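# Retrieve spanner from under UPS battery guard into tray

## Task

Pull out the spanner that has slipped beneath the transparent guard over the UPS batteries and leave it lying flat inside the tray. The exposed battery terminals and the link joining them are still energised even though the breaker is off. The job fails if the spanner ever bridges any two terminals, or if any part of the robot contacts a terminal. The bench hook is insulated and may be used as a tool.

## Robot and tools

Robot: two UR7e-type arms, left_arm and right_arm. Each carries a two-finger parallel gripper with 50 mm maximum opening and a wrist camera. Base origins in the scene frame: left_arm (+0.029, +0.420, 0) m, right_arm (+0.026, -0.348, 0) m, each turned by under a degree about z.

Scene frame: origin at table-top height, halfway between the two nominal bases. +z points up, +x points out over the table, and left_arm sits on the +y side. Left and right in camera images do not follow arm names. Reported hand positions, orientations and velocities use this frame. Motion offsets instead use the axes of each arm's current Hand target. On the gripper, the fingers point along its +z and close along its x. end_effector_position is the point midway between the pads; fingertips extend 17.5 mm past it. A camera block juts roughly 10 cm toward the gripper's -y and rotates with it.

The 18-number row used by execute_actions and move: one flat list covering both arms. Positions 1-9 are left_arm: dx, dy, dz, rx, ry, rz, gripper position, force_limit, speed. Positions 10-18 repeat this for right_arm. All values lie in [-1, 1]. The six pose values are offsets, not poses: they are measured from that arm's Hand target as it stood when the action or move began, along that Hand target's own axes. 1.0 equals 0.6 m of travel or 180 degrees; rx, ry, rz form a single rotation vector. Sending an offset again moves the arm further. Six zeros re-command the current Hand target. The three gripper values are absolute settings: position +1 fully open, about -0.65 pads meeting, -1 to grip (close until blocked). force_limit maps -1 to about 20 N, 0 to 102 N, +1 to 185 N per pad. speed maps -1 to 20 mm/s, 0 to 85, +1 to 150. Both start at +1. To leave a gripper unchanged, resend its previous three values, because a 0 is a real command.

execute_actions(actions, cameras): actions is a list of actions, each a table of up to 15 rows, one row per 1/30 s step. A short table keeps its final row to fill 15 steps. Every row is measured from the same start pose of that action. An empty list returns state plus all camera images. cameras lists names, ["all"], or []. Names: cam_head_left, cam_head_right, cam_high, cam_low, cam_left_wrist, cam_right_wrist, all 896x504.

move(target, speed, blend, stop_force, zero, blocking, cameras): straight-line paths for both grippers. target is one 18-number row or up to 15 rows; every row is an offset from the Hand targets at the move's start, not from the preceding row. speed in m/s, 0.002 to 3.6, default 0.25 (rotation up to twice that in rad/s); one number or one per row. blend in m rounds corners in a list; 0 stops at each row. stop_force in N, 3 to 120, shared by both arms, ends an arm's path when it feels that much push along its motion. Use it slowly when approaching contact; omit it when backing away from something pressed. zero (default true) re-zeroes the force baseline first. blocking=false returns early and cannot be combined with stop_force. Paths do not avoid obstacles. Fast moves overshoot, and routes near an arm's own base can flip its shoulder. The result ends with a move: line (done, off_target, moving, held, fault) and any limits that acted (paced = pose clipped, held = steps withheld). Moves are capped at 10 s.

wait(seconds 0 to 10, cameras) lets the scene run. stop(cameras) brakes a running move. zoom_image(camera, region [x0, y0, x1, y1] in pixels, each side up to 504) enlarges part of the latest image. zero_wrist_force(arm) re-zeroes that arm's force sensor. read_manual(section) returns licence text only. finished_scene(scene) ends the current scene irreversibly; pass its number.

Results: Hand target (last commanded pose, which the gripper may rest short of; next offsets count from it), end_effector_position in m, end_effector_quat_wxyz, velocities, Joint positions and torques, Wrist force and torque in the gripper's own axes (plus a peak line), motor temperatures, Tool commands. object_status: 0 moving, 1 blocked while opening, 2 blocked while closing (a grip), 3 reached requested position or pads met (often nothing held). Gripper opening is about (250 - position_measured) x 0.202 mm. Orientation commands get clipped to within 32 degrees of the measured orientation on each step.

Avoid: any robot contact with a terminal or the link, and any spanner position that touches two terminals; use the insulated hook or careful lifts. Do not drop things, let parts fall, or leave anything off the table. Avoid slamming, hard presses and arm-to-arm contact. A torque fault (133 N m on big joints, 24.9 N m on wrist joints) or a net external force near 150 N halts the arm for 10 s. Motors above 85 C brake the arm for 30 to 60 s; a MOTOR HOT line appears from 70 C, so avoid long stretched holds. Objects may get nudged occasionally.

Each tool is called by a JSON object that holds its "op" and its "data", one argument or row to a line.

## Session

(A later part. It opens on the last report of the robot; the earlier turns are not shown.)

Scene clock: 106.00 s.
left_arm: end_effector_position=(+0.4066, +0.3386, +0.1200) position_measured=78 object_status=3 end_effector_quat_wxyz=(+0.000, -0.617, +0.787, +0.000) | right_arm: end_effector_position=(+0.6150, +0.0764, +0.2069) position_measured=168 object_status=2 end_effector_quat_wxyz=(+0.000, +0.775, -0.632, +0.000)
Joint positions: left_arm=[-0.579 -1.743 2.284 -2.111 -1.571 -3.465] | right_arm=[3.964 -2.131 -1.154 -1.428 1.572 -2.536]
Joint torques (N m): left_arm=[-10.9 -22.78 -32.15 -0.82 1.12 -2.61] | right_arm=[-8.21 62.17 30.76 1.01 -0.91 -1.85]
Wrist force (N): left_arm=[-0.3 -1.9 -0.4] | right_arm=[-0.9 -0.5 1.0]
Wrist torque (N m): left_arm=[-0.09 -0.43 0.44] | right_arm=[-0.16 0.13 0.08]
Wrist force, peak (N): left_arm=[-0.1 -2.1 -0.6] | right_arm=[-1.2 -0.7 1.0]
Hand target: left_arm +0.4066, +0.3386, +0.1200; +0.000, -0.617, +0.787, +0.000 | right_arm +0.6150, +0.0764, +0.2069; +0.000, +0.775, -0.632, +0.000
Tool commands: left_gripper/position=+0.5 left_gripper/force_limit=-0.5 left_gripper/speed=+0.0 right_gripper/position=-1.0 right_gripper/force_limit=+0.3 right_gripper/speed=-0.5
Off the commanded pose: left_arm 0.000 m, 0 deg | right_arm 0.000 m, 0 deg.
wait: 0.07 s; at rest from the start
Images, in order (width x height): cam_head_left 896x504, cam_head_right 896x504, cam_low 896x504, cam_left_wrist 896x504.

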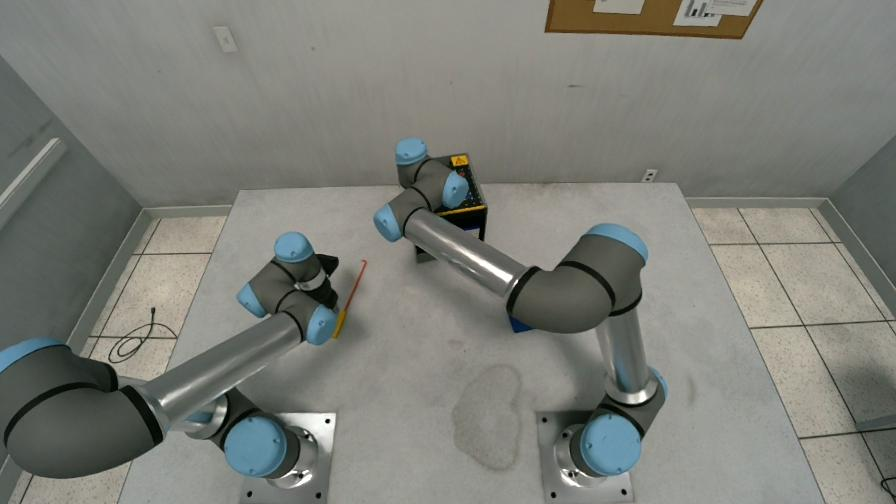

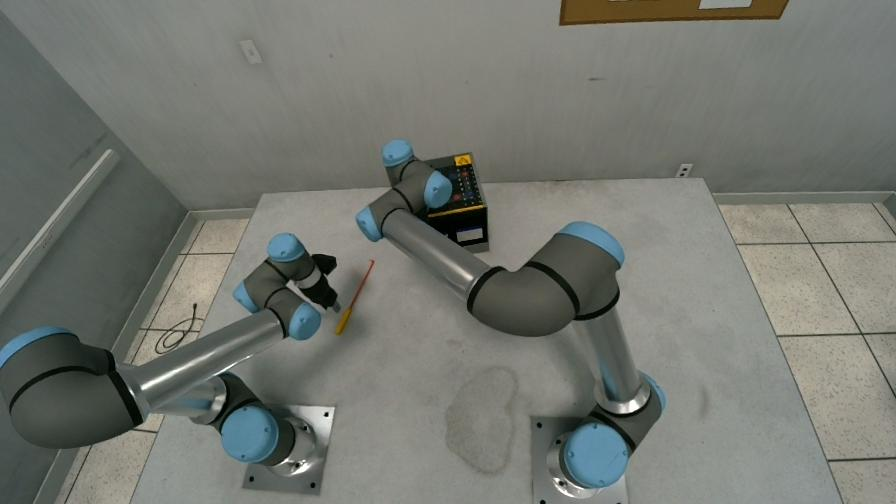

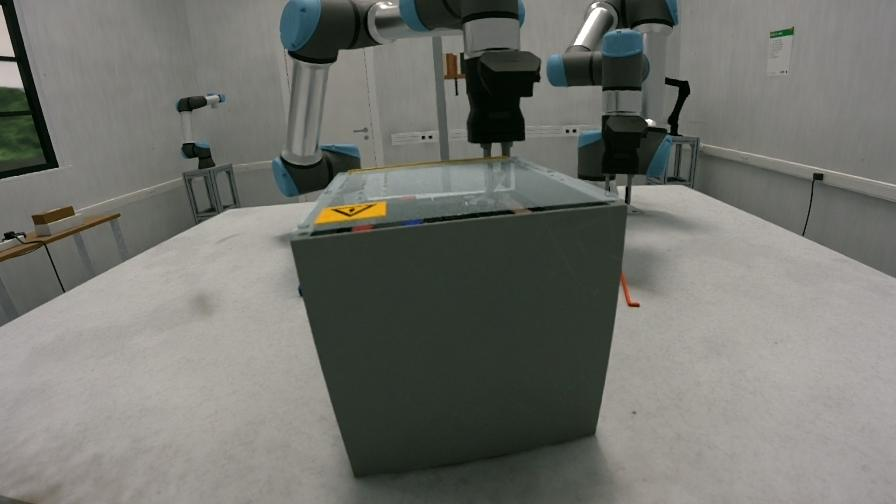

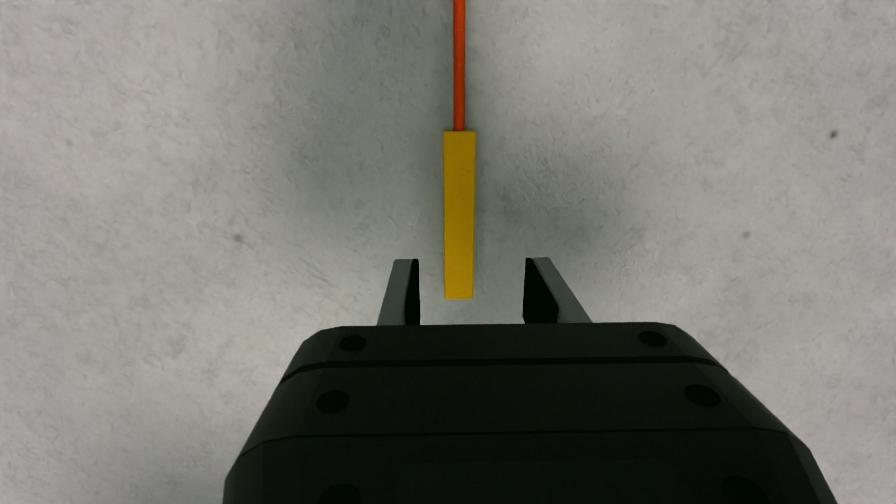

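{"op": "move", "data": {
  "target": [
    [0,0,0,0,0,0,0.5,-0.5,0, 0,0,0.0162,0,0,0,-1,0.3,-0.5],
    [0,0,0,0,0,0,0.5,-0.5,0, 0,0,0.0162,0,0,0,0.15,0.5,0],
    [0,0,0,0,0,0,0.5,-0.5,0, 0,0,0.0057,0,0,0,0.15,0.5,0],
    [0,0,0,0,0,0,0.5,-0.5,0, 0,0,0.0057,0,0,0,-1,0.3,-0.5],
    [0,0,0,0,0,0,0.5,-0.5,0, 0,0,-0.0227,0,0,0,-1,0.3,-0.5]
  ],
  "speed": [0.04,0.05,0.05,0.05,0.05],
  "cameras": ["cam_right_wrist","cam_high","cam_low"]
}}

{"op": "zoom_image", "data": {
  "camera": "cam_low",
  "region": [460, 150, 530, 220]
}}

{"op": "zoom_image", "data": {
  "camera": "cam_high",
  "region": [445, 225, 505, 285]
}}

Scene clock: 109.87 s.
left_arm: end_effector_position=(+0.4066, +0.3386, +0.1200) position_measured=78 object_status=3 end_effector_quat_wxyz=(+0.000, -0.617, +0.787, +0.000) | right_arm: end_effector_position=(+0.6151, +0.0764, +0.2205) position_measured=169 object_status=2 end_effector_quat_wxyz=(+0.000, +0.775, -0.632, +0.000)
Joint positions: left_arm=[-0.579 -1.743 2.284 -2.111 -1.571 -3.465] | right_arm=[3.964 -2.127 -1.127 -1.46 1.572 -2.536]
Joint torques (N m): left_arm=[-10.54 -22.68 -31.94 -0.83 1.2 -2.53] | right_arm=[-4.36 62.04 30.63 1.06 -1.04 -0.75]
Wrist force (N): left_arm=[-0.4 -1.7 -0.4] | right_arm=[-0.9 -0.8 0.9]
Wrist torque (N m): left_arm=[-0.07 -0.41 0.43] | right_arm=[-0.20 0.14 0.09]
Wrist force, peak (N): left_arm=[-0.4 -2.1 -0.6] | right_arm=[-0.8 -0.7 1.3]
Hand target: left_arm +0.4066, +0.3386, +0.1200; +0.000, -0.617, +0.787, +0.000 | right_arm +0.6151, +0.0764, +0.2206; +0.000, +0.775, -0.632, +0.000
Off the commanded pose: left_arm 0.000 m, 0 deg | right_arm 0.000 m, 0 deg.
move: done
Images, in order (width x height): cam_high 896x504, cam_low 896x504, cam_right_wrist 896x504.

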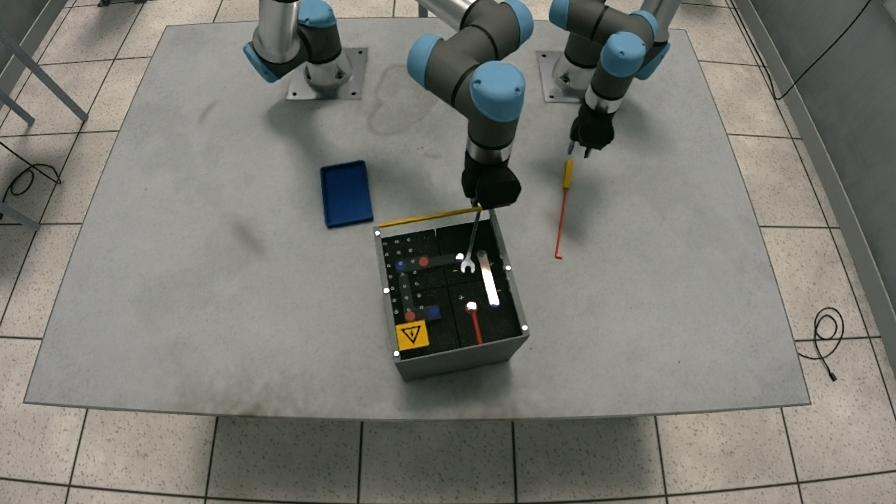

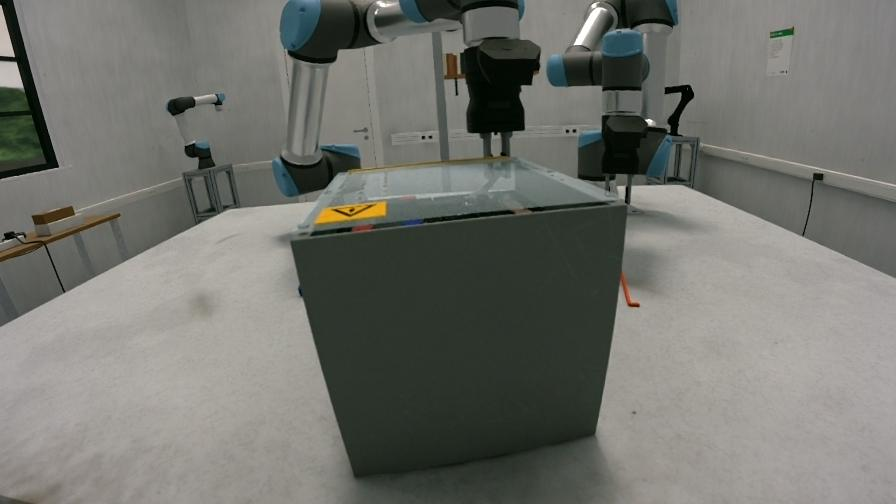

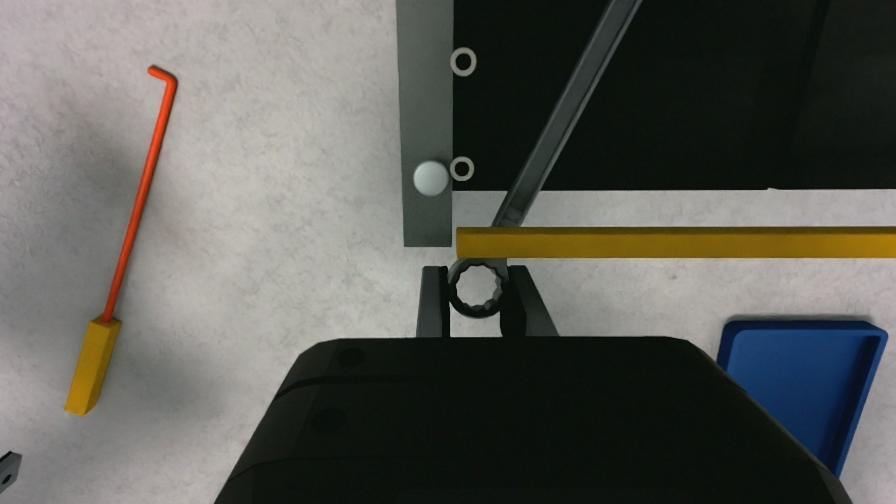

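Scaled by 7.200.

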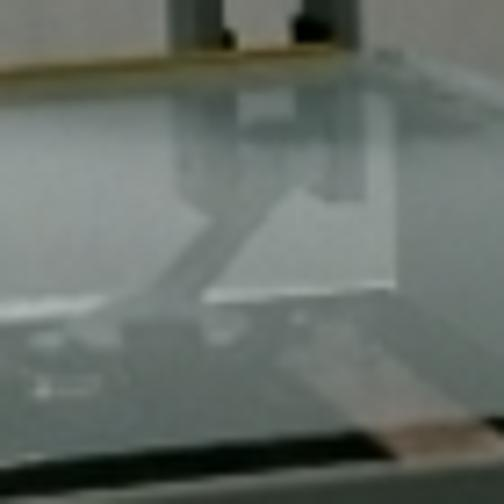

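Scaled by 8.400.

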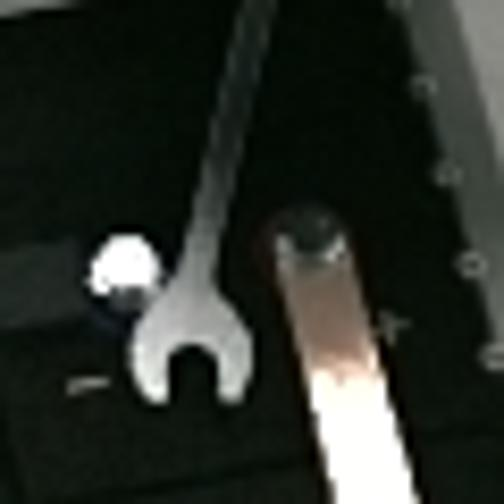

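{"op": "move", "data": {
  "target": [
    [0,0,0,0,0,0,0.5,-0.5,0, 0,0,-0.0033,0,0,0,-1,0.3,-0.5],
    [0,0,0,0,0,0,0.5,-0.5,0, 0,0.2251,-0.0033,0,0,0,-1,0.3,-0.5]
  ],
  "speed": [0.05,0.12],
  "blend": [0.001,0],
  "cameras": ["cam_right_wrist","cam_high"]
}}

Scene clock: 112.40 s.
left_arm: end_effector_position=(+0.4066, +0.3386, +0.1200) position_measured=78 object_status=3 end_effector_quat_wxyz=(+0.000, -0.617, +0.787, +0.000) | right_arm: end_effector_position=(+0.4828, +0.0491, +0.2227) position_measured=169 object_status=2 end_effector_quat_wxyz=(+0.001, +0.775, -0.632, +0.000)
Joint positions: left_arm=[-0.579 -1.743 2.284 -2.111 -1.571 -3.465] | right_arm=[4.092 -1.831 -1.545 -1.337 1.572 -2.408]
Joint torques (N m): left_arm=[-10.74 -22.69 -32.03 -0.84 1.23 -2.56] | right_arm=[9.34 48.97 17.67 5.06 -2.16 2.1]
Wrist force (N): left_arm=[-0.1 -2.0 -0.4] | right_arm=[-0.7 -0.6 1.0]
Wrist torque (N m): left_arm=[-0.10 -0.46 0.45] | right_arm=[-0.17 0.09 0.00]
Wrist force, peak (N): left_arm=[-0.6 -2.0 -0.5] | right_arm=[-1.0 -2.3 1.1]
Hand target: left_arm +0.4066, +0.3386, +0.1200; +0.000, -0.617, +0.787, +0.000 | right_arm +0.4828, +0.0491, +0.2227; +0.000, +0.775, -0.632, +0.000
Off the commanded pose: left_arm 0.000 m, 0 deg | right_arm 0.000 m, 0 deg.
move: done
Images, in order (width x height): cam_high 896x504, cam_right_wrist 896x504.

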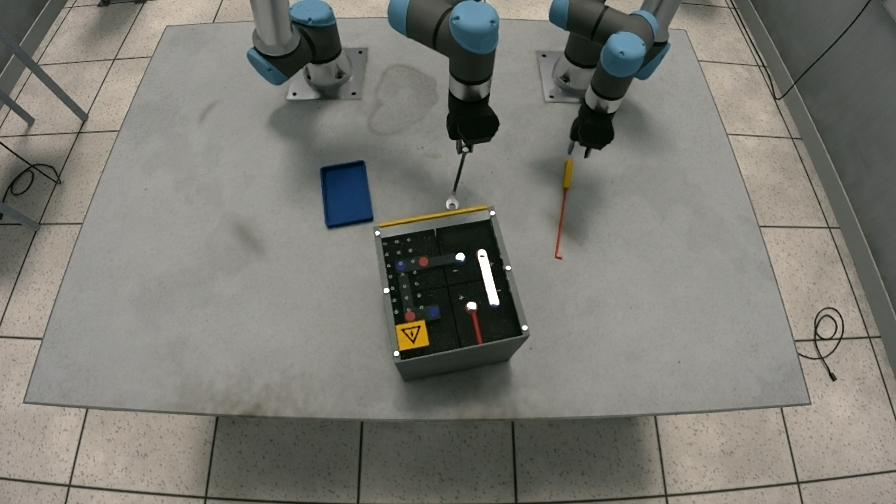

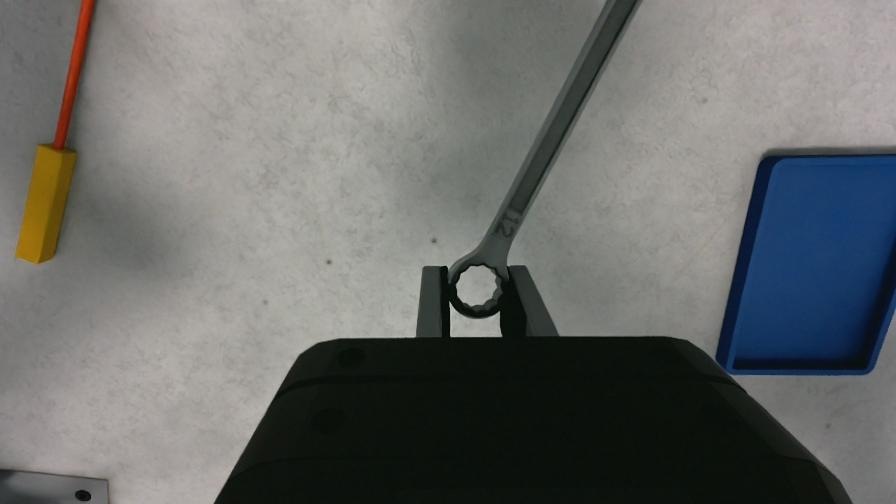

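{"op": "move", "data": {
  "target": [
    [0,0,0,0,0,0,0.5,-0.5,0, 0.2257,0.1362,0.0378,0,0,0,-1,0.3,-0.5],
    [0,0,0,0,0,0,0.5,-0.5,0, 0.4082,0.2270,0.2378,0,0,0,-1,0.3,-0.5]
  ],
  "speed": [0.3,0.25],
  "blend": [0.04,0],
  "cameras": ["cam_right_wrist","cam_high","cam_head_left"]
}}

{"op": "zoom_image", "data": {
  "camera": "cam_high",
  "region": [290, 110, 410, 250]
}}

Scene clock: 114.93 s.
left_arm: end_effector_position=(+0.4066, +0.3386, +0.1200) position_measured=78 object_status=3 end_effector_quat_wxyz=(+0.000, -0.617, +0.787, +0.000) | right_arm: end_effector_position=(+0.3986, -0.2183, +0.0802) position_measured=169 object_status=2 end_effector_quat_wxyz=(+0.000, +0.775, -0.632, +0.000)
Joint positions: left_arm=[-0.579 -1.743 2.284 -2.111 -1.571 -3.465] | right_arm=[3.834 -1.493 -2.329 -0.891 1.571 -2.666]
Joint torques (N m): left_arm=[-10.67 -22.61 -31.85 -0.88 1.21 -2.49] | right_arm=[-8.58 8.12 13.64 4.99 2.08 -1.87]
Wrist force (N): left_arm=[-0.2 -1.7 -0.3] | right_arm=[-0.8 -0.5 1.2]
Wrist torque (N m): left_arm=[-0.06 -0.44 0.44] | right_arm=[-0.15 0.10 0.09]
Wrist force, peak (N): left_arm=[-0.3 -2.1 -0.8] | right_arm=[-3.1 -2.4 0.4]
Hand target: left_arm +0.4066, +0.3386, +0.1200; +0.000, -0.617, +0.787, +0.000 | right_arm +0.3986, -0.2183, +0.0802; +0.000, +0.775, -0.632, +0.000
Off the commanded pose: left_arm 0.000 m, 0 deg | right_arm 0.000 m, 0 deg.
move: done
Images, in order (width x height): cam_head_left 896x504, cam_high 896x504, cam_right_wrist 896x504.

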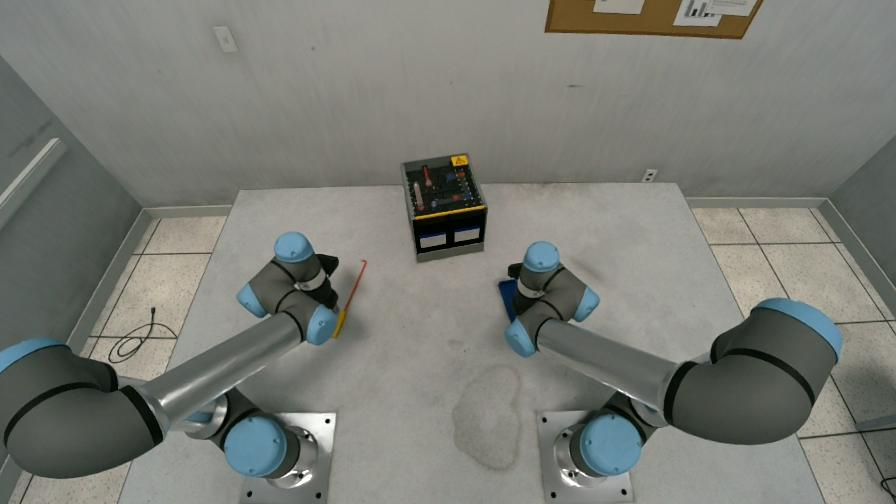

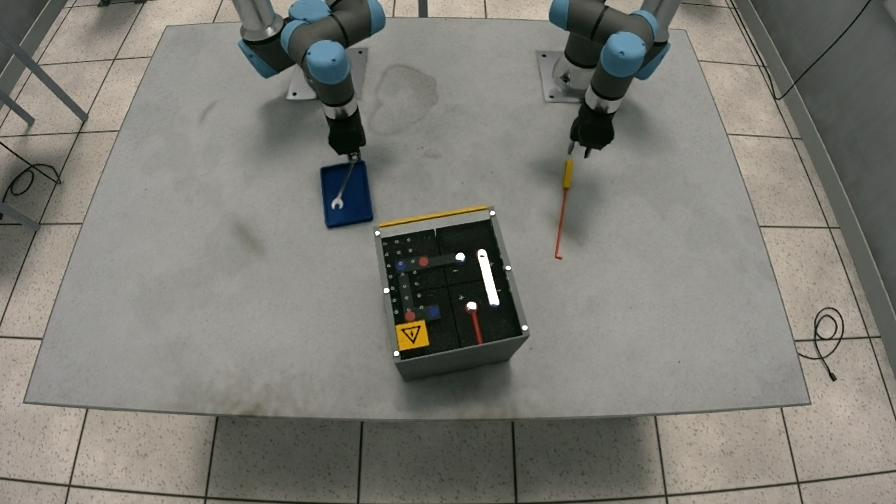

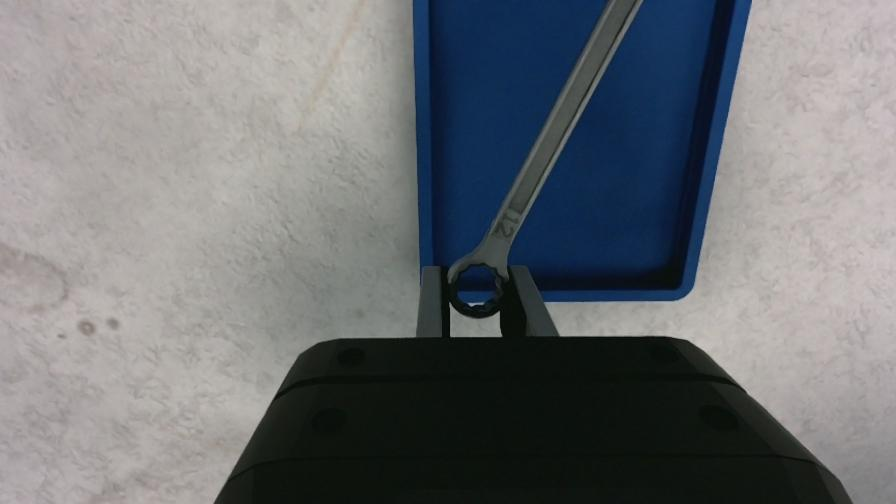

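Scaled by 3.600.

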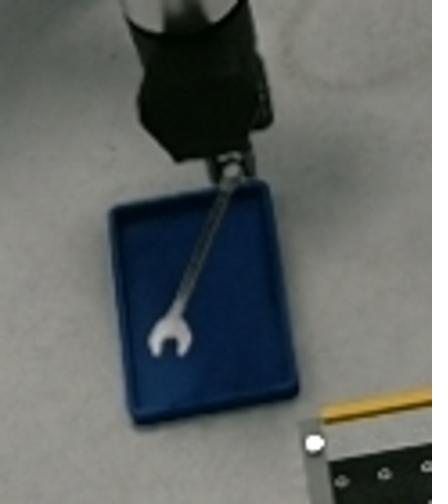

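{"op": "move", "data": {
  "target": [
    [0,0,0,0,0,0,0.5,-0.5,0, 0.0167,0,0.02,0,0,0,-1,0.3,-0.5],
    [0,0,0,0,0,0,0.5,-0.5,0, 0.0167,0,0.0770,0,0,0,-1,0.3,-0.5]
  ],
  "speed": [0.1,0.12],
  "blend": [0.005,0],
  "cameras": ["cam_right_wrist","cam_high"]
}}

{"op": "zoom_image", "data": {
  "camera": "cam_high",
  "region": [300, 130, 390, 240]
}}

Scene clock: 116.30 s.
left_arm: end_effector_position=(+0.4066, +0.3386, +0.1200) position_measured=78 object_status=3 end_effector_quat_wxyz=(+0.000, -0.617, +0.787, +0.000) | right_arm: end_effector_position=(+0.4006, -0.2281, +0.0340) position_measured=169 object_status=2 end_effector_quat_wxyz=(+0.001, +0.775, -0.632, +0.000)
Joint positions: left_arm=[-0.579 -1.743 2.284 -2.111 -1.571 -3.465] | right_arm=[3.81 -1.597 -2.393 -0.724 1.571 -2.69]
Joint torques (N m): left_arm=[-10.56 -22.78 -31.78 -0.89 1.18 -2.52] | right_arm=[-8.35 10.71 10.4 4.9 1.52 -1.82]
Wrist force (N): left_arm=[-0.2 -1.8 -0.4] | right_arm=[-0.8 -0.5 1.1]
Wrist torque (N m): left_arm=[-0.08 -0.44 0.44] | right_arm=[-0.16 0.12 0.09]
Wrist force, peak (N): left_arm=[-0.1 -2.3 -0.5] | right_arm=[-0.7 -0.3 2.2]
Hand target: left_arm +0.4066, +0.3386, +0.1200; +0.000, -0.617, +0.787, +0.000 | right_arm +0.4006, -0.2281, +0.0340; +0.000, +0.775, -0.632, +0.000
Off the commanded pose: left_arm 0.000 m, 0 deg | right_arm 0.000 m, 0 deg.
move: done
Images, in order (width x height): cam_high 896x504, cam_right_wrist 896x504.

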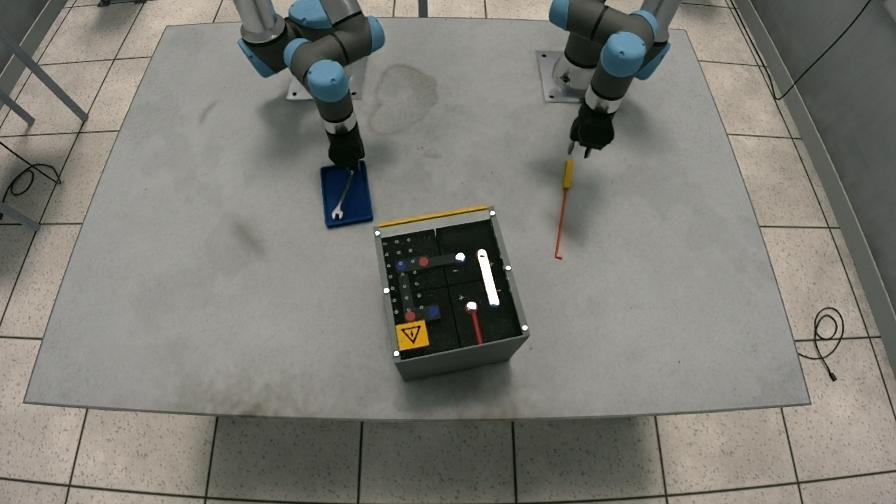

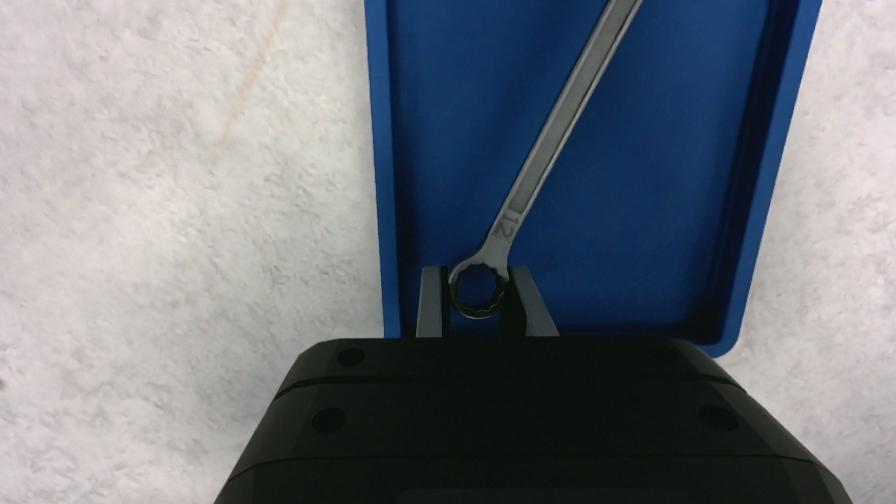

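Scaled by 4.582.

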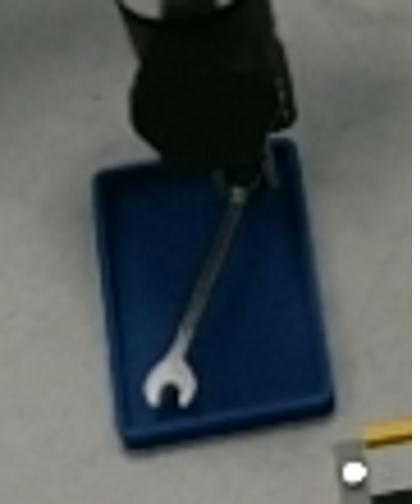

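{"op": "move", "data": {
  "target": [
    [0,0,0,0,0,0,0.5,-0.5,0, 0,0.005,0.0367,0,0,0,-1,0.3,-0.5]
  ],
  "speed": 0.015,
  "stop_force": 4,
  "cameras": ["cam_right_wrist"]
}}

Scene clock: 120.00 s.
left_arm: end_effector_position=(+0.4066, +0.3386, +0.1200) position_measured=78 object_status=3 end_effector_quat_wxyz=(+0.000, -0.617, +0.787, +0.000) | right_arm: end_effector_position=(+0.3987, -0.2285, +0.0202) position_measured=169 object_status=2 end_effector_quat_wxyz=(+0.001, +0.775, -0.632, +0.000)
Joint positions: left_arm=[-0.579 -1.743 2.284 -2.111 -1.571 -3.465] | right_arm=[3.812 -1.629 -2.413 -0.672 1.571 -2.688]
Joint torques (N m): left_arm=[-10.77 -22.26 -31.91 -1 1.24 -2.47] | right_arm=[-5.92 28.95 20.42 1.57 0.56 -1.82]
Wrist force (N): left_arm=[-0.5 -1.5 -0.4] | right_arm=[-1.1 -2.7 -1.9]
Wrist torque (N m): left_arm=[-0.02 -0.40 0.44] | right_arm=[-0.23 0.16 0.01]
Wrist force, peak (N): left_arm=[-0.2 -2.1 -0.4] | right_arm=[8.5 29.7 -69.8]
Hand target: left_arm +0.4066, +0.3386, +0.1200; +0.000, -0.617, +0.787, +0.000 | right_arm +0.3987, -0.2285, +0.0202; +0.001, +0.775, -0.632, +0.000 (not the last commanded pose)
Off the commanded pose: left_arm 0.000 m, 0 deg | right_arm 0.008 m, 0 deg.
move: contact (right_arm)
Images, in order (width x height): cam_right_wrist 896x504.

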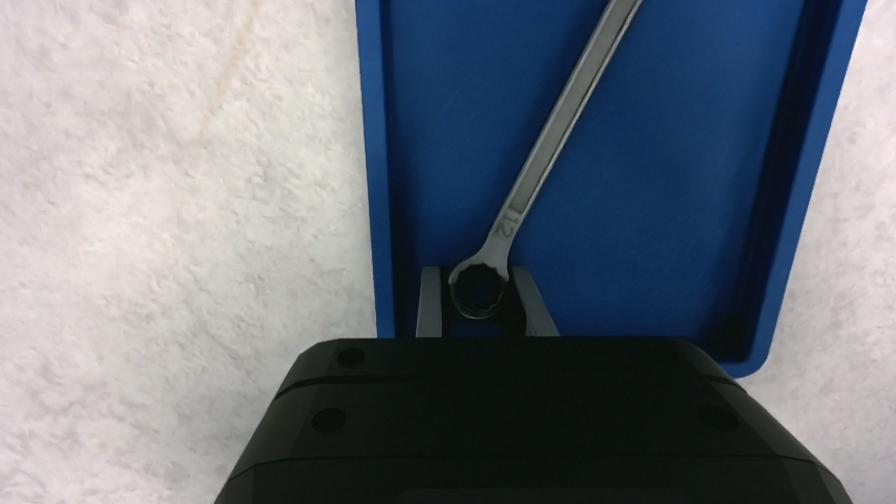

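{"op": "move", "data": {
  "target": [
    [0,0,0,0,0,0,0.5,-0.5,0, 0,0,0,0,0,0,0.2,0.3,-0.8],
    [0,0,0,0,0,0,0.5,-0.5,0, 0,0,-0.04,0,0,0,0.2,0.3,-0.8],
    [0,0,0,0,0,0,0.5,-0.5,0, 0,0,-0.2,0,0,0,0.2,0.3,-0.8]
  ],
  "speed": [0.05,0.05,0.2],
  "blend": [0,0.005,0],
  "cameras": ["all"]
}}

{"op": "zoom_image", "data": {
  "camera": "cam_high",
  "region": [300, 130, 390, 240]
}}

{"op": "zoom_image", "data": {
  "camera": "cam_right_wrist",
  "region": [380, 0, 760, 340]
}}

Scene clock: 122.27 s.
left_arm: end_effector_position=(+0.4066, +0.3386, +0.1200) position_measured=78 object_status=3 end_effector_quat_wxyz=(+0.000, -0.617, +0.787, +0.000) | right_arm: end_effector_position=(+0.3989, -0.2285, +0.1402) position_measured=123 object_status=3 end_effector_quat_wxyz=(+0.001, +0.775, -0.632, +0.000)
Joint positions: left_arm=[-0.579 -1.743 2.284 -2.111 -1.571 -3.465] | right_arm=[3.812 -1.383 -2.237 -1.094 1.572 -2.688]
Joint torques (N m): left_arm=[-10.4 -21.88 -32.11 -0.92 1.18 -2.5] | right_arm=[9.68 24.72 29.25 0.99 -1.52 1.96]
Wrist force (N): left_arm=[-0.4 -1.8 -0.3] | right_arm=[-0.9 -0.8 0.2]
Wrist torque (N m): left_arm=[-0.08 -0.41 0.45] | right_arm=[-0.16 0.15 0.01]
Wrist force, peak (N): left_arm=[-0.3 -2.0 -0.5] | right_arm=[-3.0 -0.4 -4.8]
Hand target: left_arm +0.4066, +0.3386, +0.1200; +0.000, -0.617, +0.787, +0.000 | right_arm +0.3989, -0.2285, +0.1402; +0.001, +0.775, -0.632, +0.000
Off the commanded pose: left_arm 0.000 m, 0 deg | right_arm 0.000 m, 0 deg.
move: done

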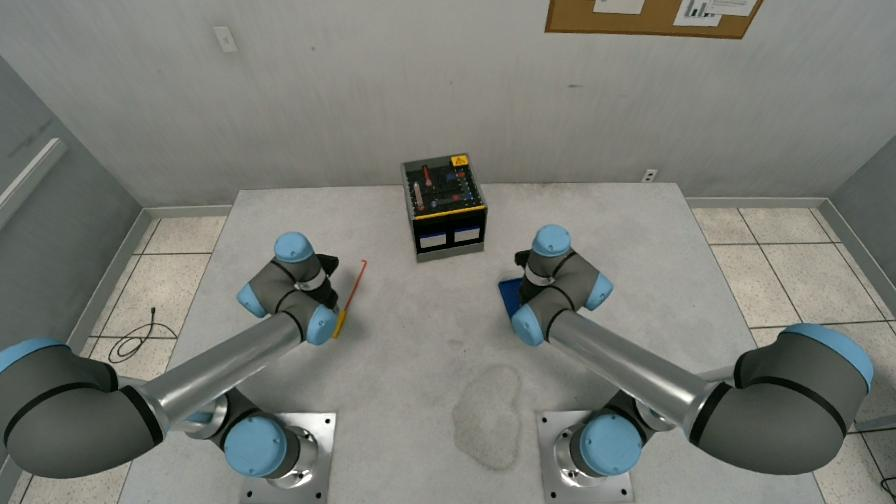

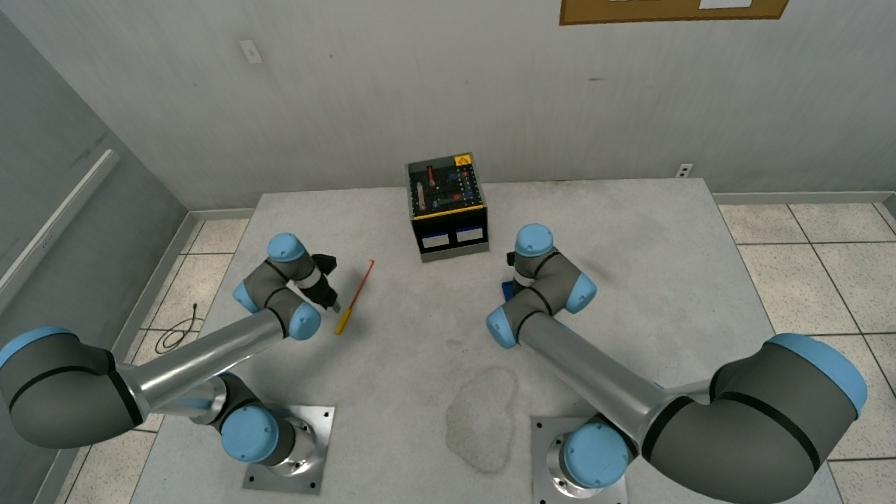

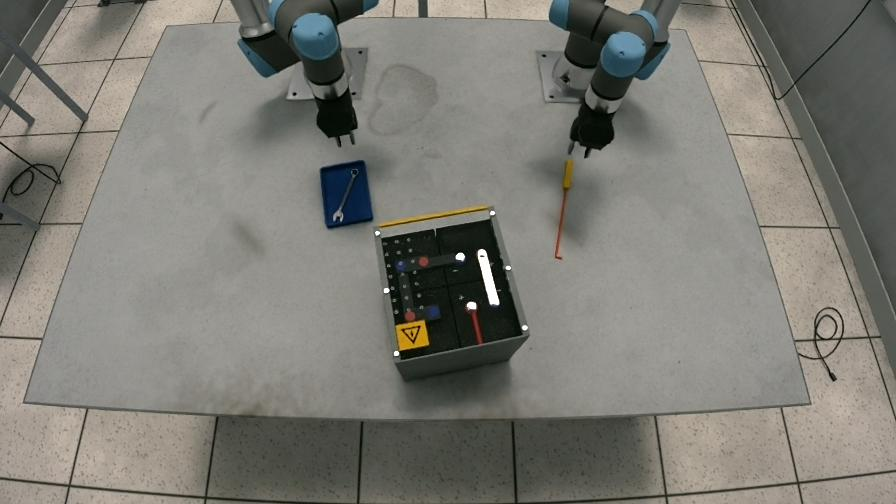

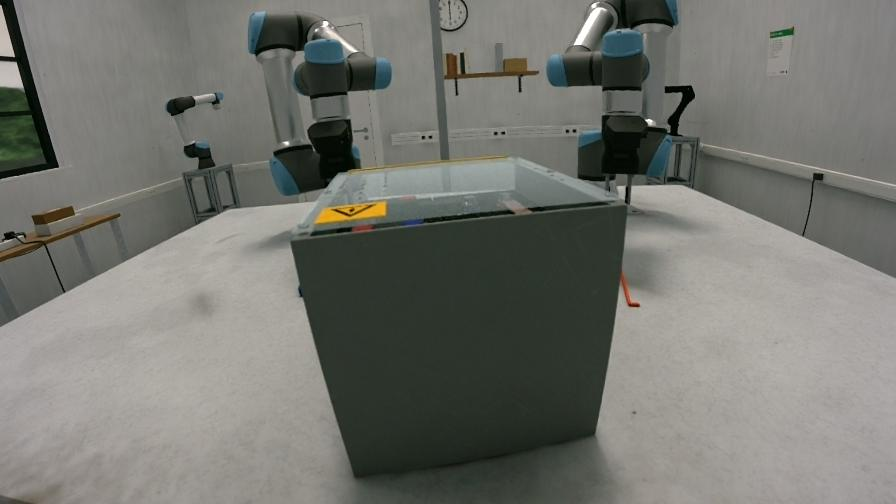

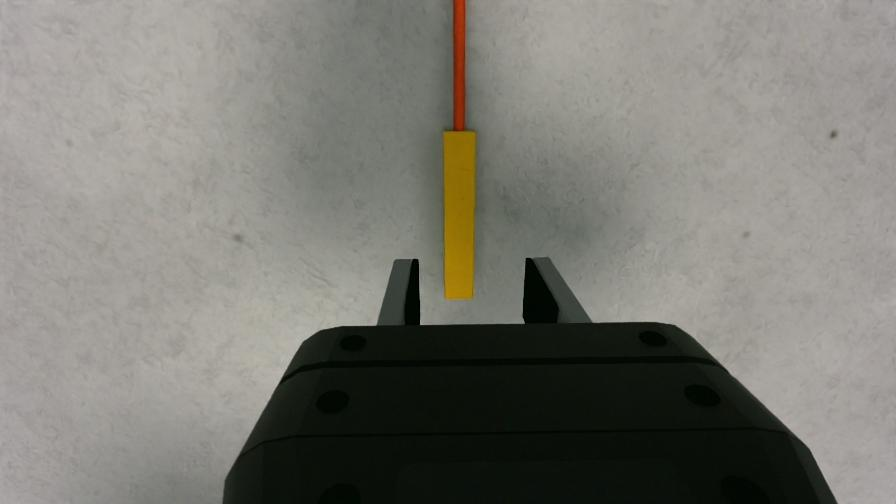

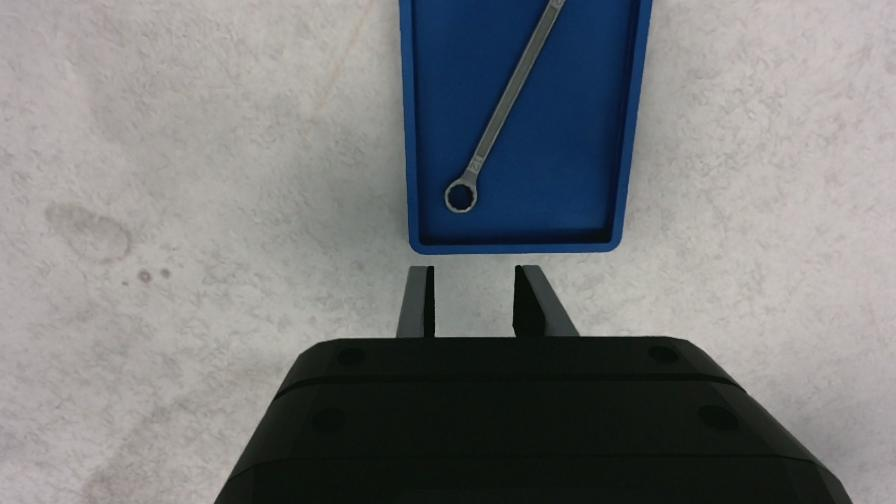

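Scaled by 4.582.

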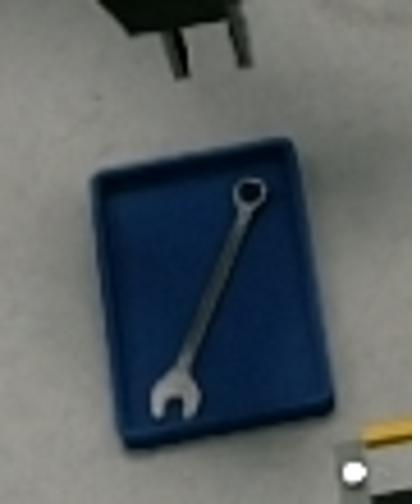

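Scaled by 1.326.

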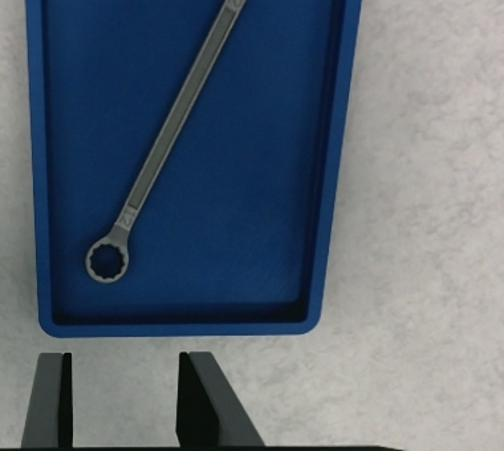

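{"op": "move", "data": {
  "target": [
    [0,0,0,0,0,0,0.5,-0.5,0, -0.02,0.08,-0.18,0,0,0,0.2,0.3,-0.8]
  ],
  "speed": 0.25,
  "cameras": ["cam_right_wrist"]
}}

{"op": "zoom_image", "data": {
  "camera": "cam_right_wrist",
  "region": [380, 0, 680, 220]
}}

Scene clock: 123.57 s.
left_arm: end_effector_position=(+0.4066, +0.3386, +0.1200) position_measured=78 object_status=3 end_effector_quat_wxyz=(+0.000, -0.617, +0.787, +0.000) | right_arm: end_effector_position=(+0.3496, -0.2264, +0.2483) position_measured=123 object_status=3 end_effector_quat_wxyz=(+0.001, +0.775, -0.632, +0.000)
Joint positions: left_arm=[-0.579 -1.743 2.284 -2.111 -1.571 -3.465] | right_arm=[3.91 -1.159 -2.096 -1.458 1.572 -2.59]
Joint torques (N m): left_arm=[-10.45 -22.4 -31.64 -0.96 1.24 -2.43] | right_arm=[9.8 16.25 30.7 0.92 -2.1 1.92]
Wrist force (N): left_arm=[-0.4 -1.9 -0.4] | right_arm=[-1.3 -0.9 0.3]
Wrist torque (N m): left_arm=[-0.09 -0.41 0.44] | right_arm=[-0.18 0.20 0.01]
Wrist force, peak (N): left_arm=[-0.5 -1.9 -0.6] | right_arm=[-0.8 -1.8 2.1]
Hand target: left_arm +0.4066, +0.3386, +0.1200; +0.000, -0.617, +0.787, +0.000 | right_arm +0.3496, -0.2264, +0.2483; +0.001, +0.775, -0.632, +0.000
Off the commanded pose: left_arm 0.000 m, 0 deg | right_arm 0.000 m, 0 deg.
move: done
Images, in order (width x height): cam_right_wrist 896x504.

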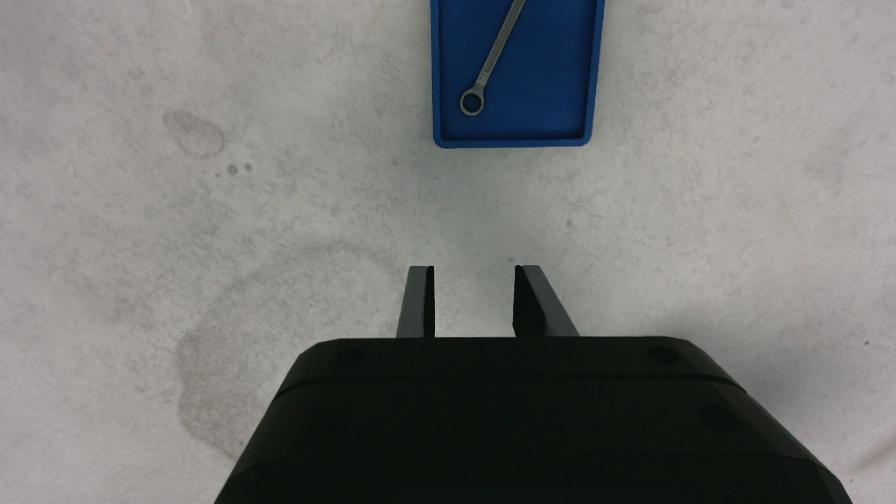

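Scaled by 1.680.

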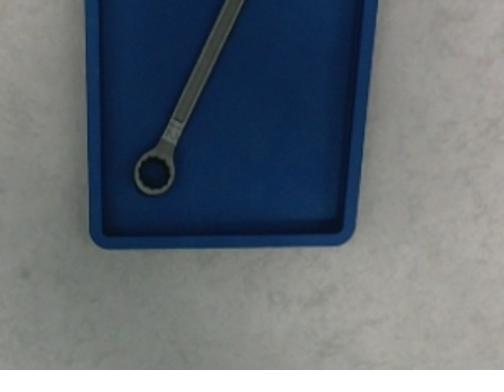

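{"op": "wait", "data": {
  "seconds": 0.05,
  "cameras": ["cam_high","cam_head_left","cam_head_right"]
}}

{"op": "zoom_image", "data": {
  "camera": "cam_high",
  "region": [315, 195, 375, 235]
}}

{"op": "zoom_image", "data": {
  "camera": "cam_head_left",
  "region": [480, 260, 570, 340]
}}

{"op": "zoom_image", "data": {
  "camera": "cam_head_right",
  "region": [480, 260, 570, 340]
}}

Scene clock: 123.80 s.
left_arm: end_effector_position=(+0.4066, +0.3386, +0.1200) position_measured=78 object_status=3 end_effector_quat_wxyz=(+0.000, -0.617, +0.787, +0.000) | right_arm: end_effector_position=(+0.3496, -0.2264, +0.2483) position_measured=123 object_status=3 end_effector_quat_wxyz=(+0.001, +0.775, -0.632, +0.000)
Joint positions: left_arm=[-0.579 -1.743 2.284 -2.111 -1.571 -3.465] | right_arm=[3.91 -1.159 -2.096 -1.458 1.572 -2.59]
Joint torques (N m): left_arm=[-11 -21.84 -31.94 -0.86 1.12 -2.4] | right_arm=[9.49 16.81 30.6 1.01 -2.06 2.08]
Wrist force (N): left_arm=[-0.3 -1.8 -0.7] | right_arm=[-1.0 -0.7 0.2]
Wrist torque (N m): left_arm=[-0.08 -0.43 0.45] | right_arm=[-0.14 0.16 0.02]
Wrist force, peak (N): left_arm=[-0.4 -2.0 -0.3] | right_arm=[-1.1 -1.2 0.3]
Hand target: left_arm +0.4066, +0.3386, +0.1200; +0.000, -0.617, +0.787, +0.000 | right_arm +0.3496, -0.2264, +0.2483; +0.001, +0.775, -0.632, +0.000
Tool commands: left_gripper/position=+0.5 left_gripper/force_limit=-0.5 left_gripper/speed=+0.0 right_gripper/position=+0.2 right_gripper/force_limit=+0.3 right_gripper/speed=-0.8
Off the commanded pose: left_arm 0.000 m, 0 deg | right_arm 0.000 m, 0 deg.
wait: 0.07 s; at rest from the start
Images, in order (width x height): cam_head_left 896x504, cam_head_right 896x504, cam_high 896x504.

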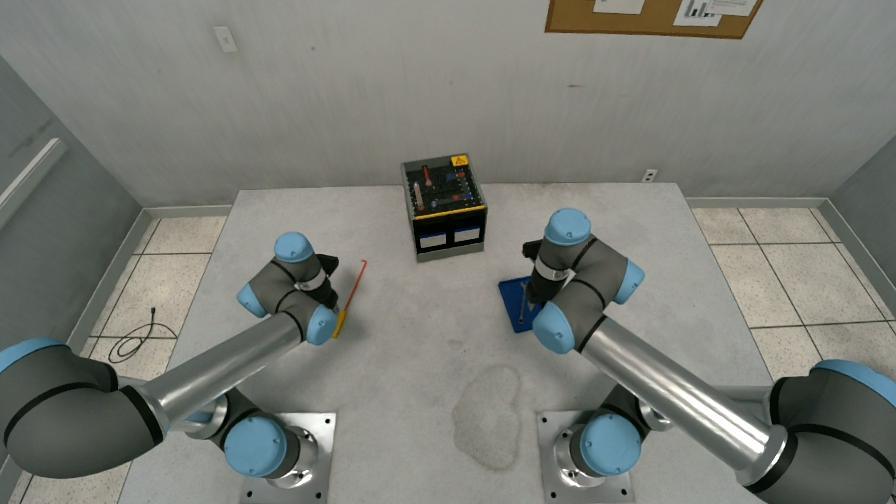

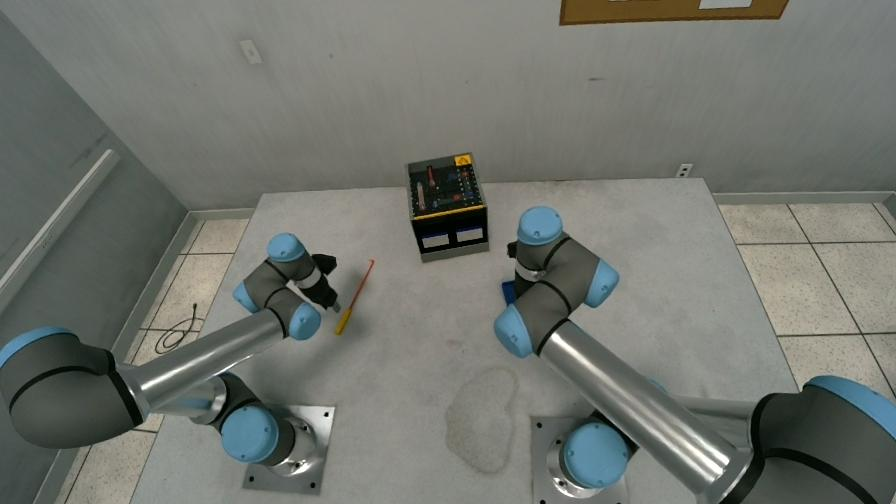

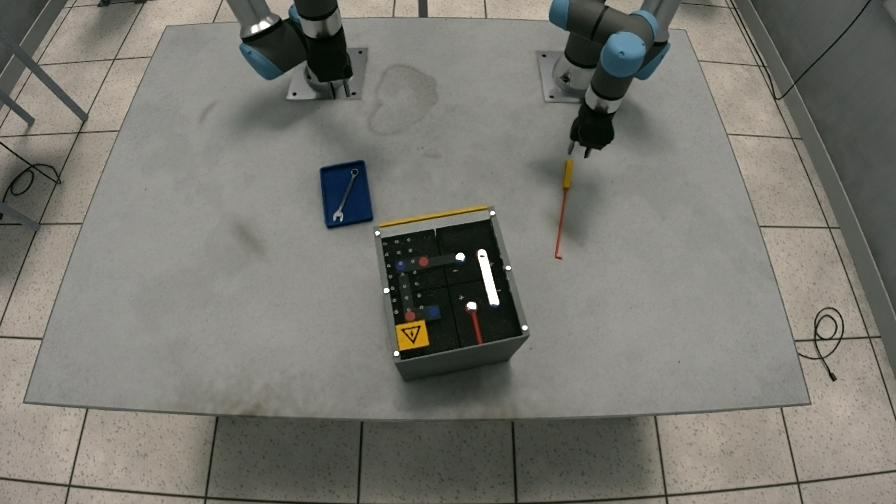

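Scaled by 8.400.

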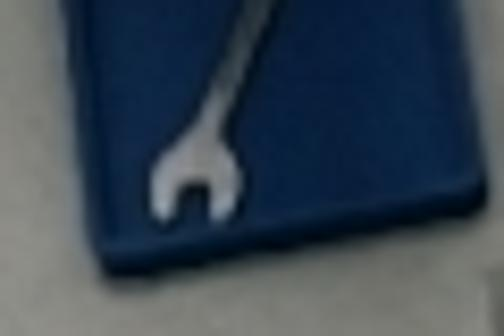

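Scaled by 5.600.

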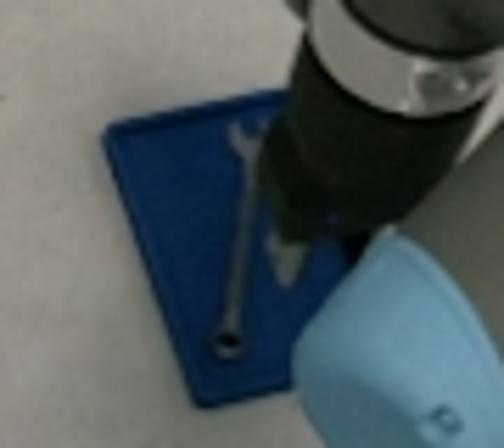

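Scaled by 5.600.

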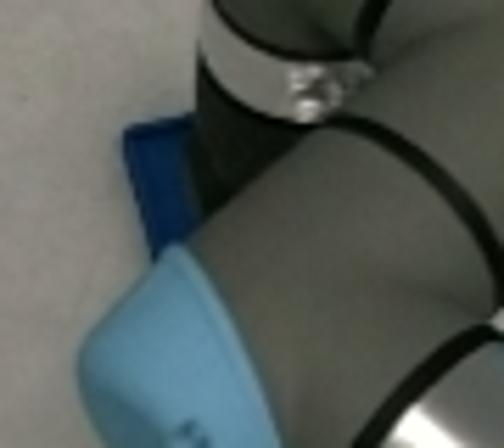

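{"op": "finished_scene", "data": {
  "scene": 1
}}

The scene is finished: the task was done.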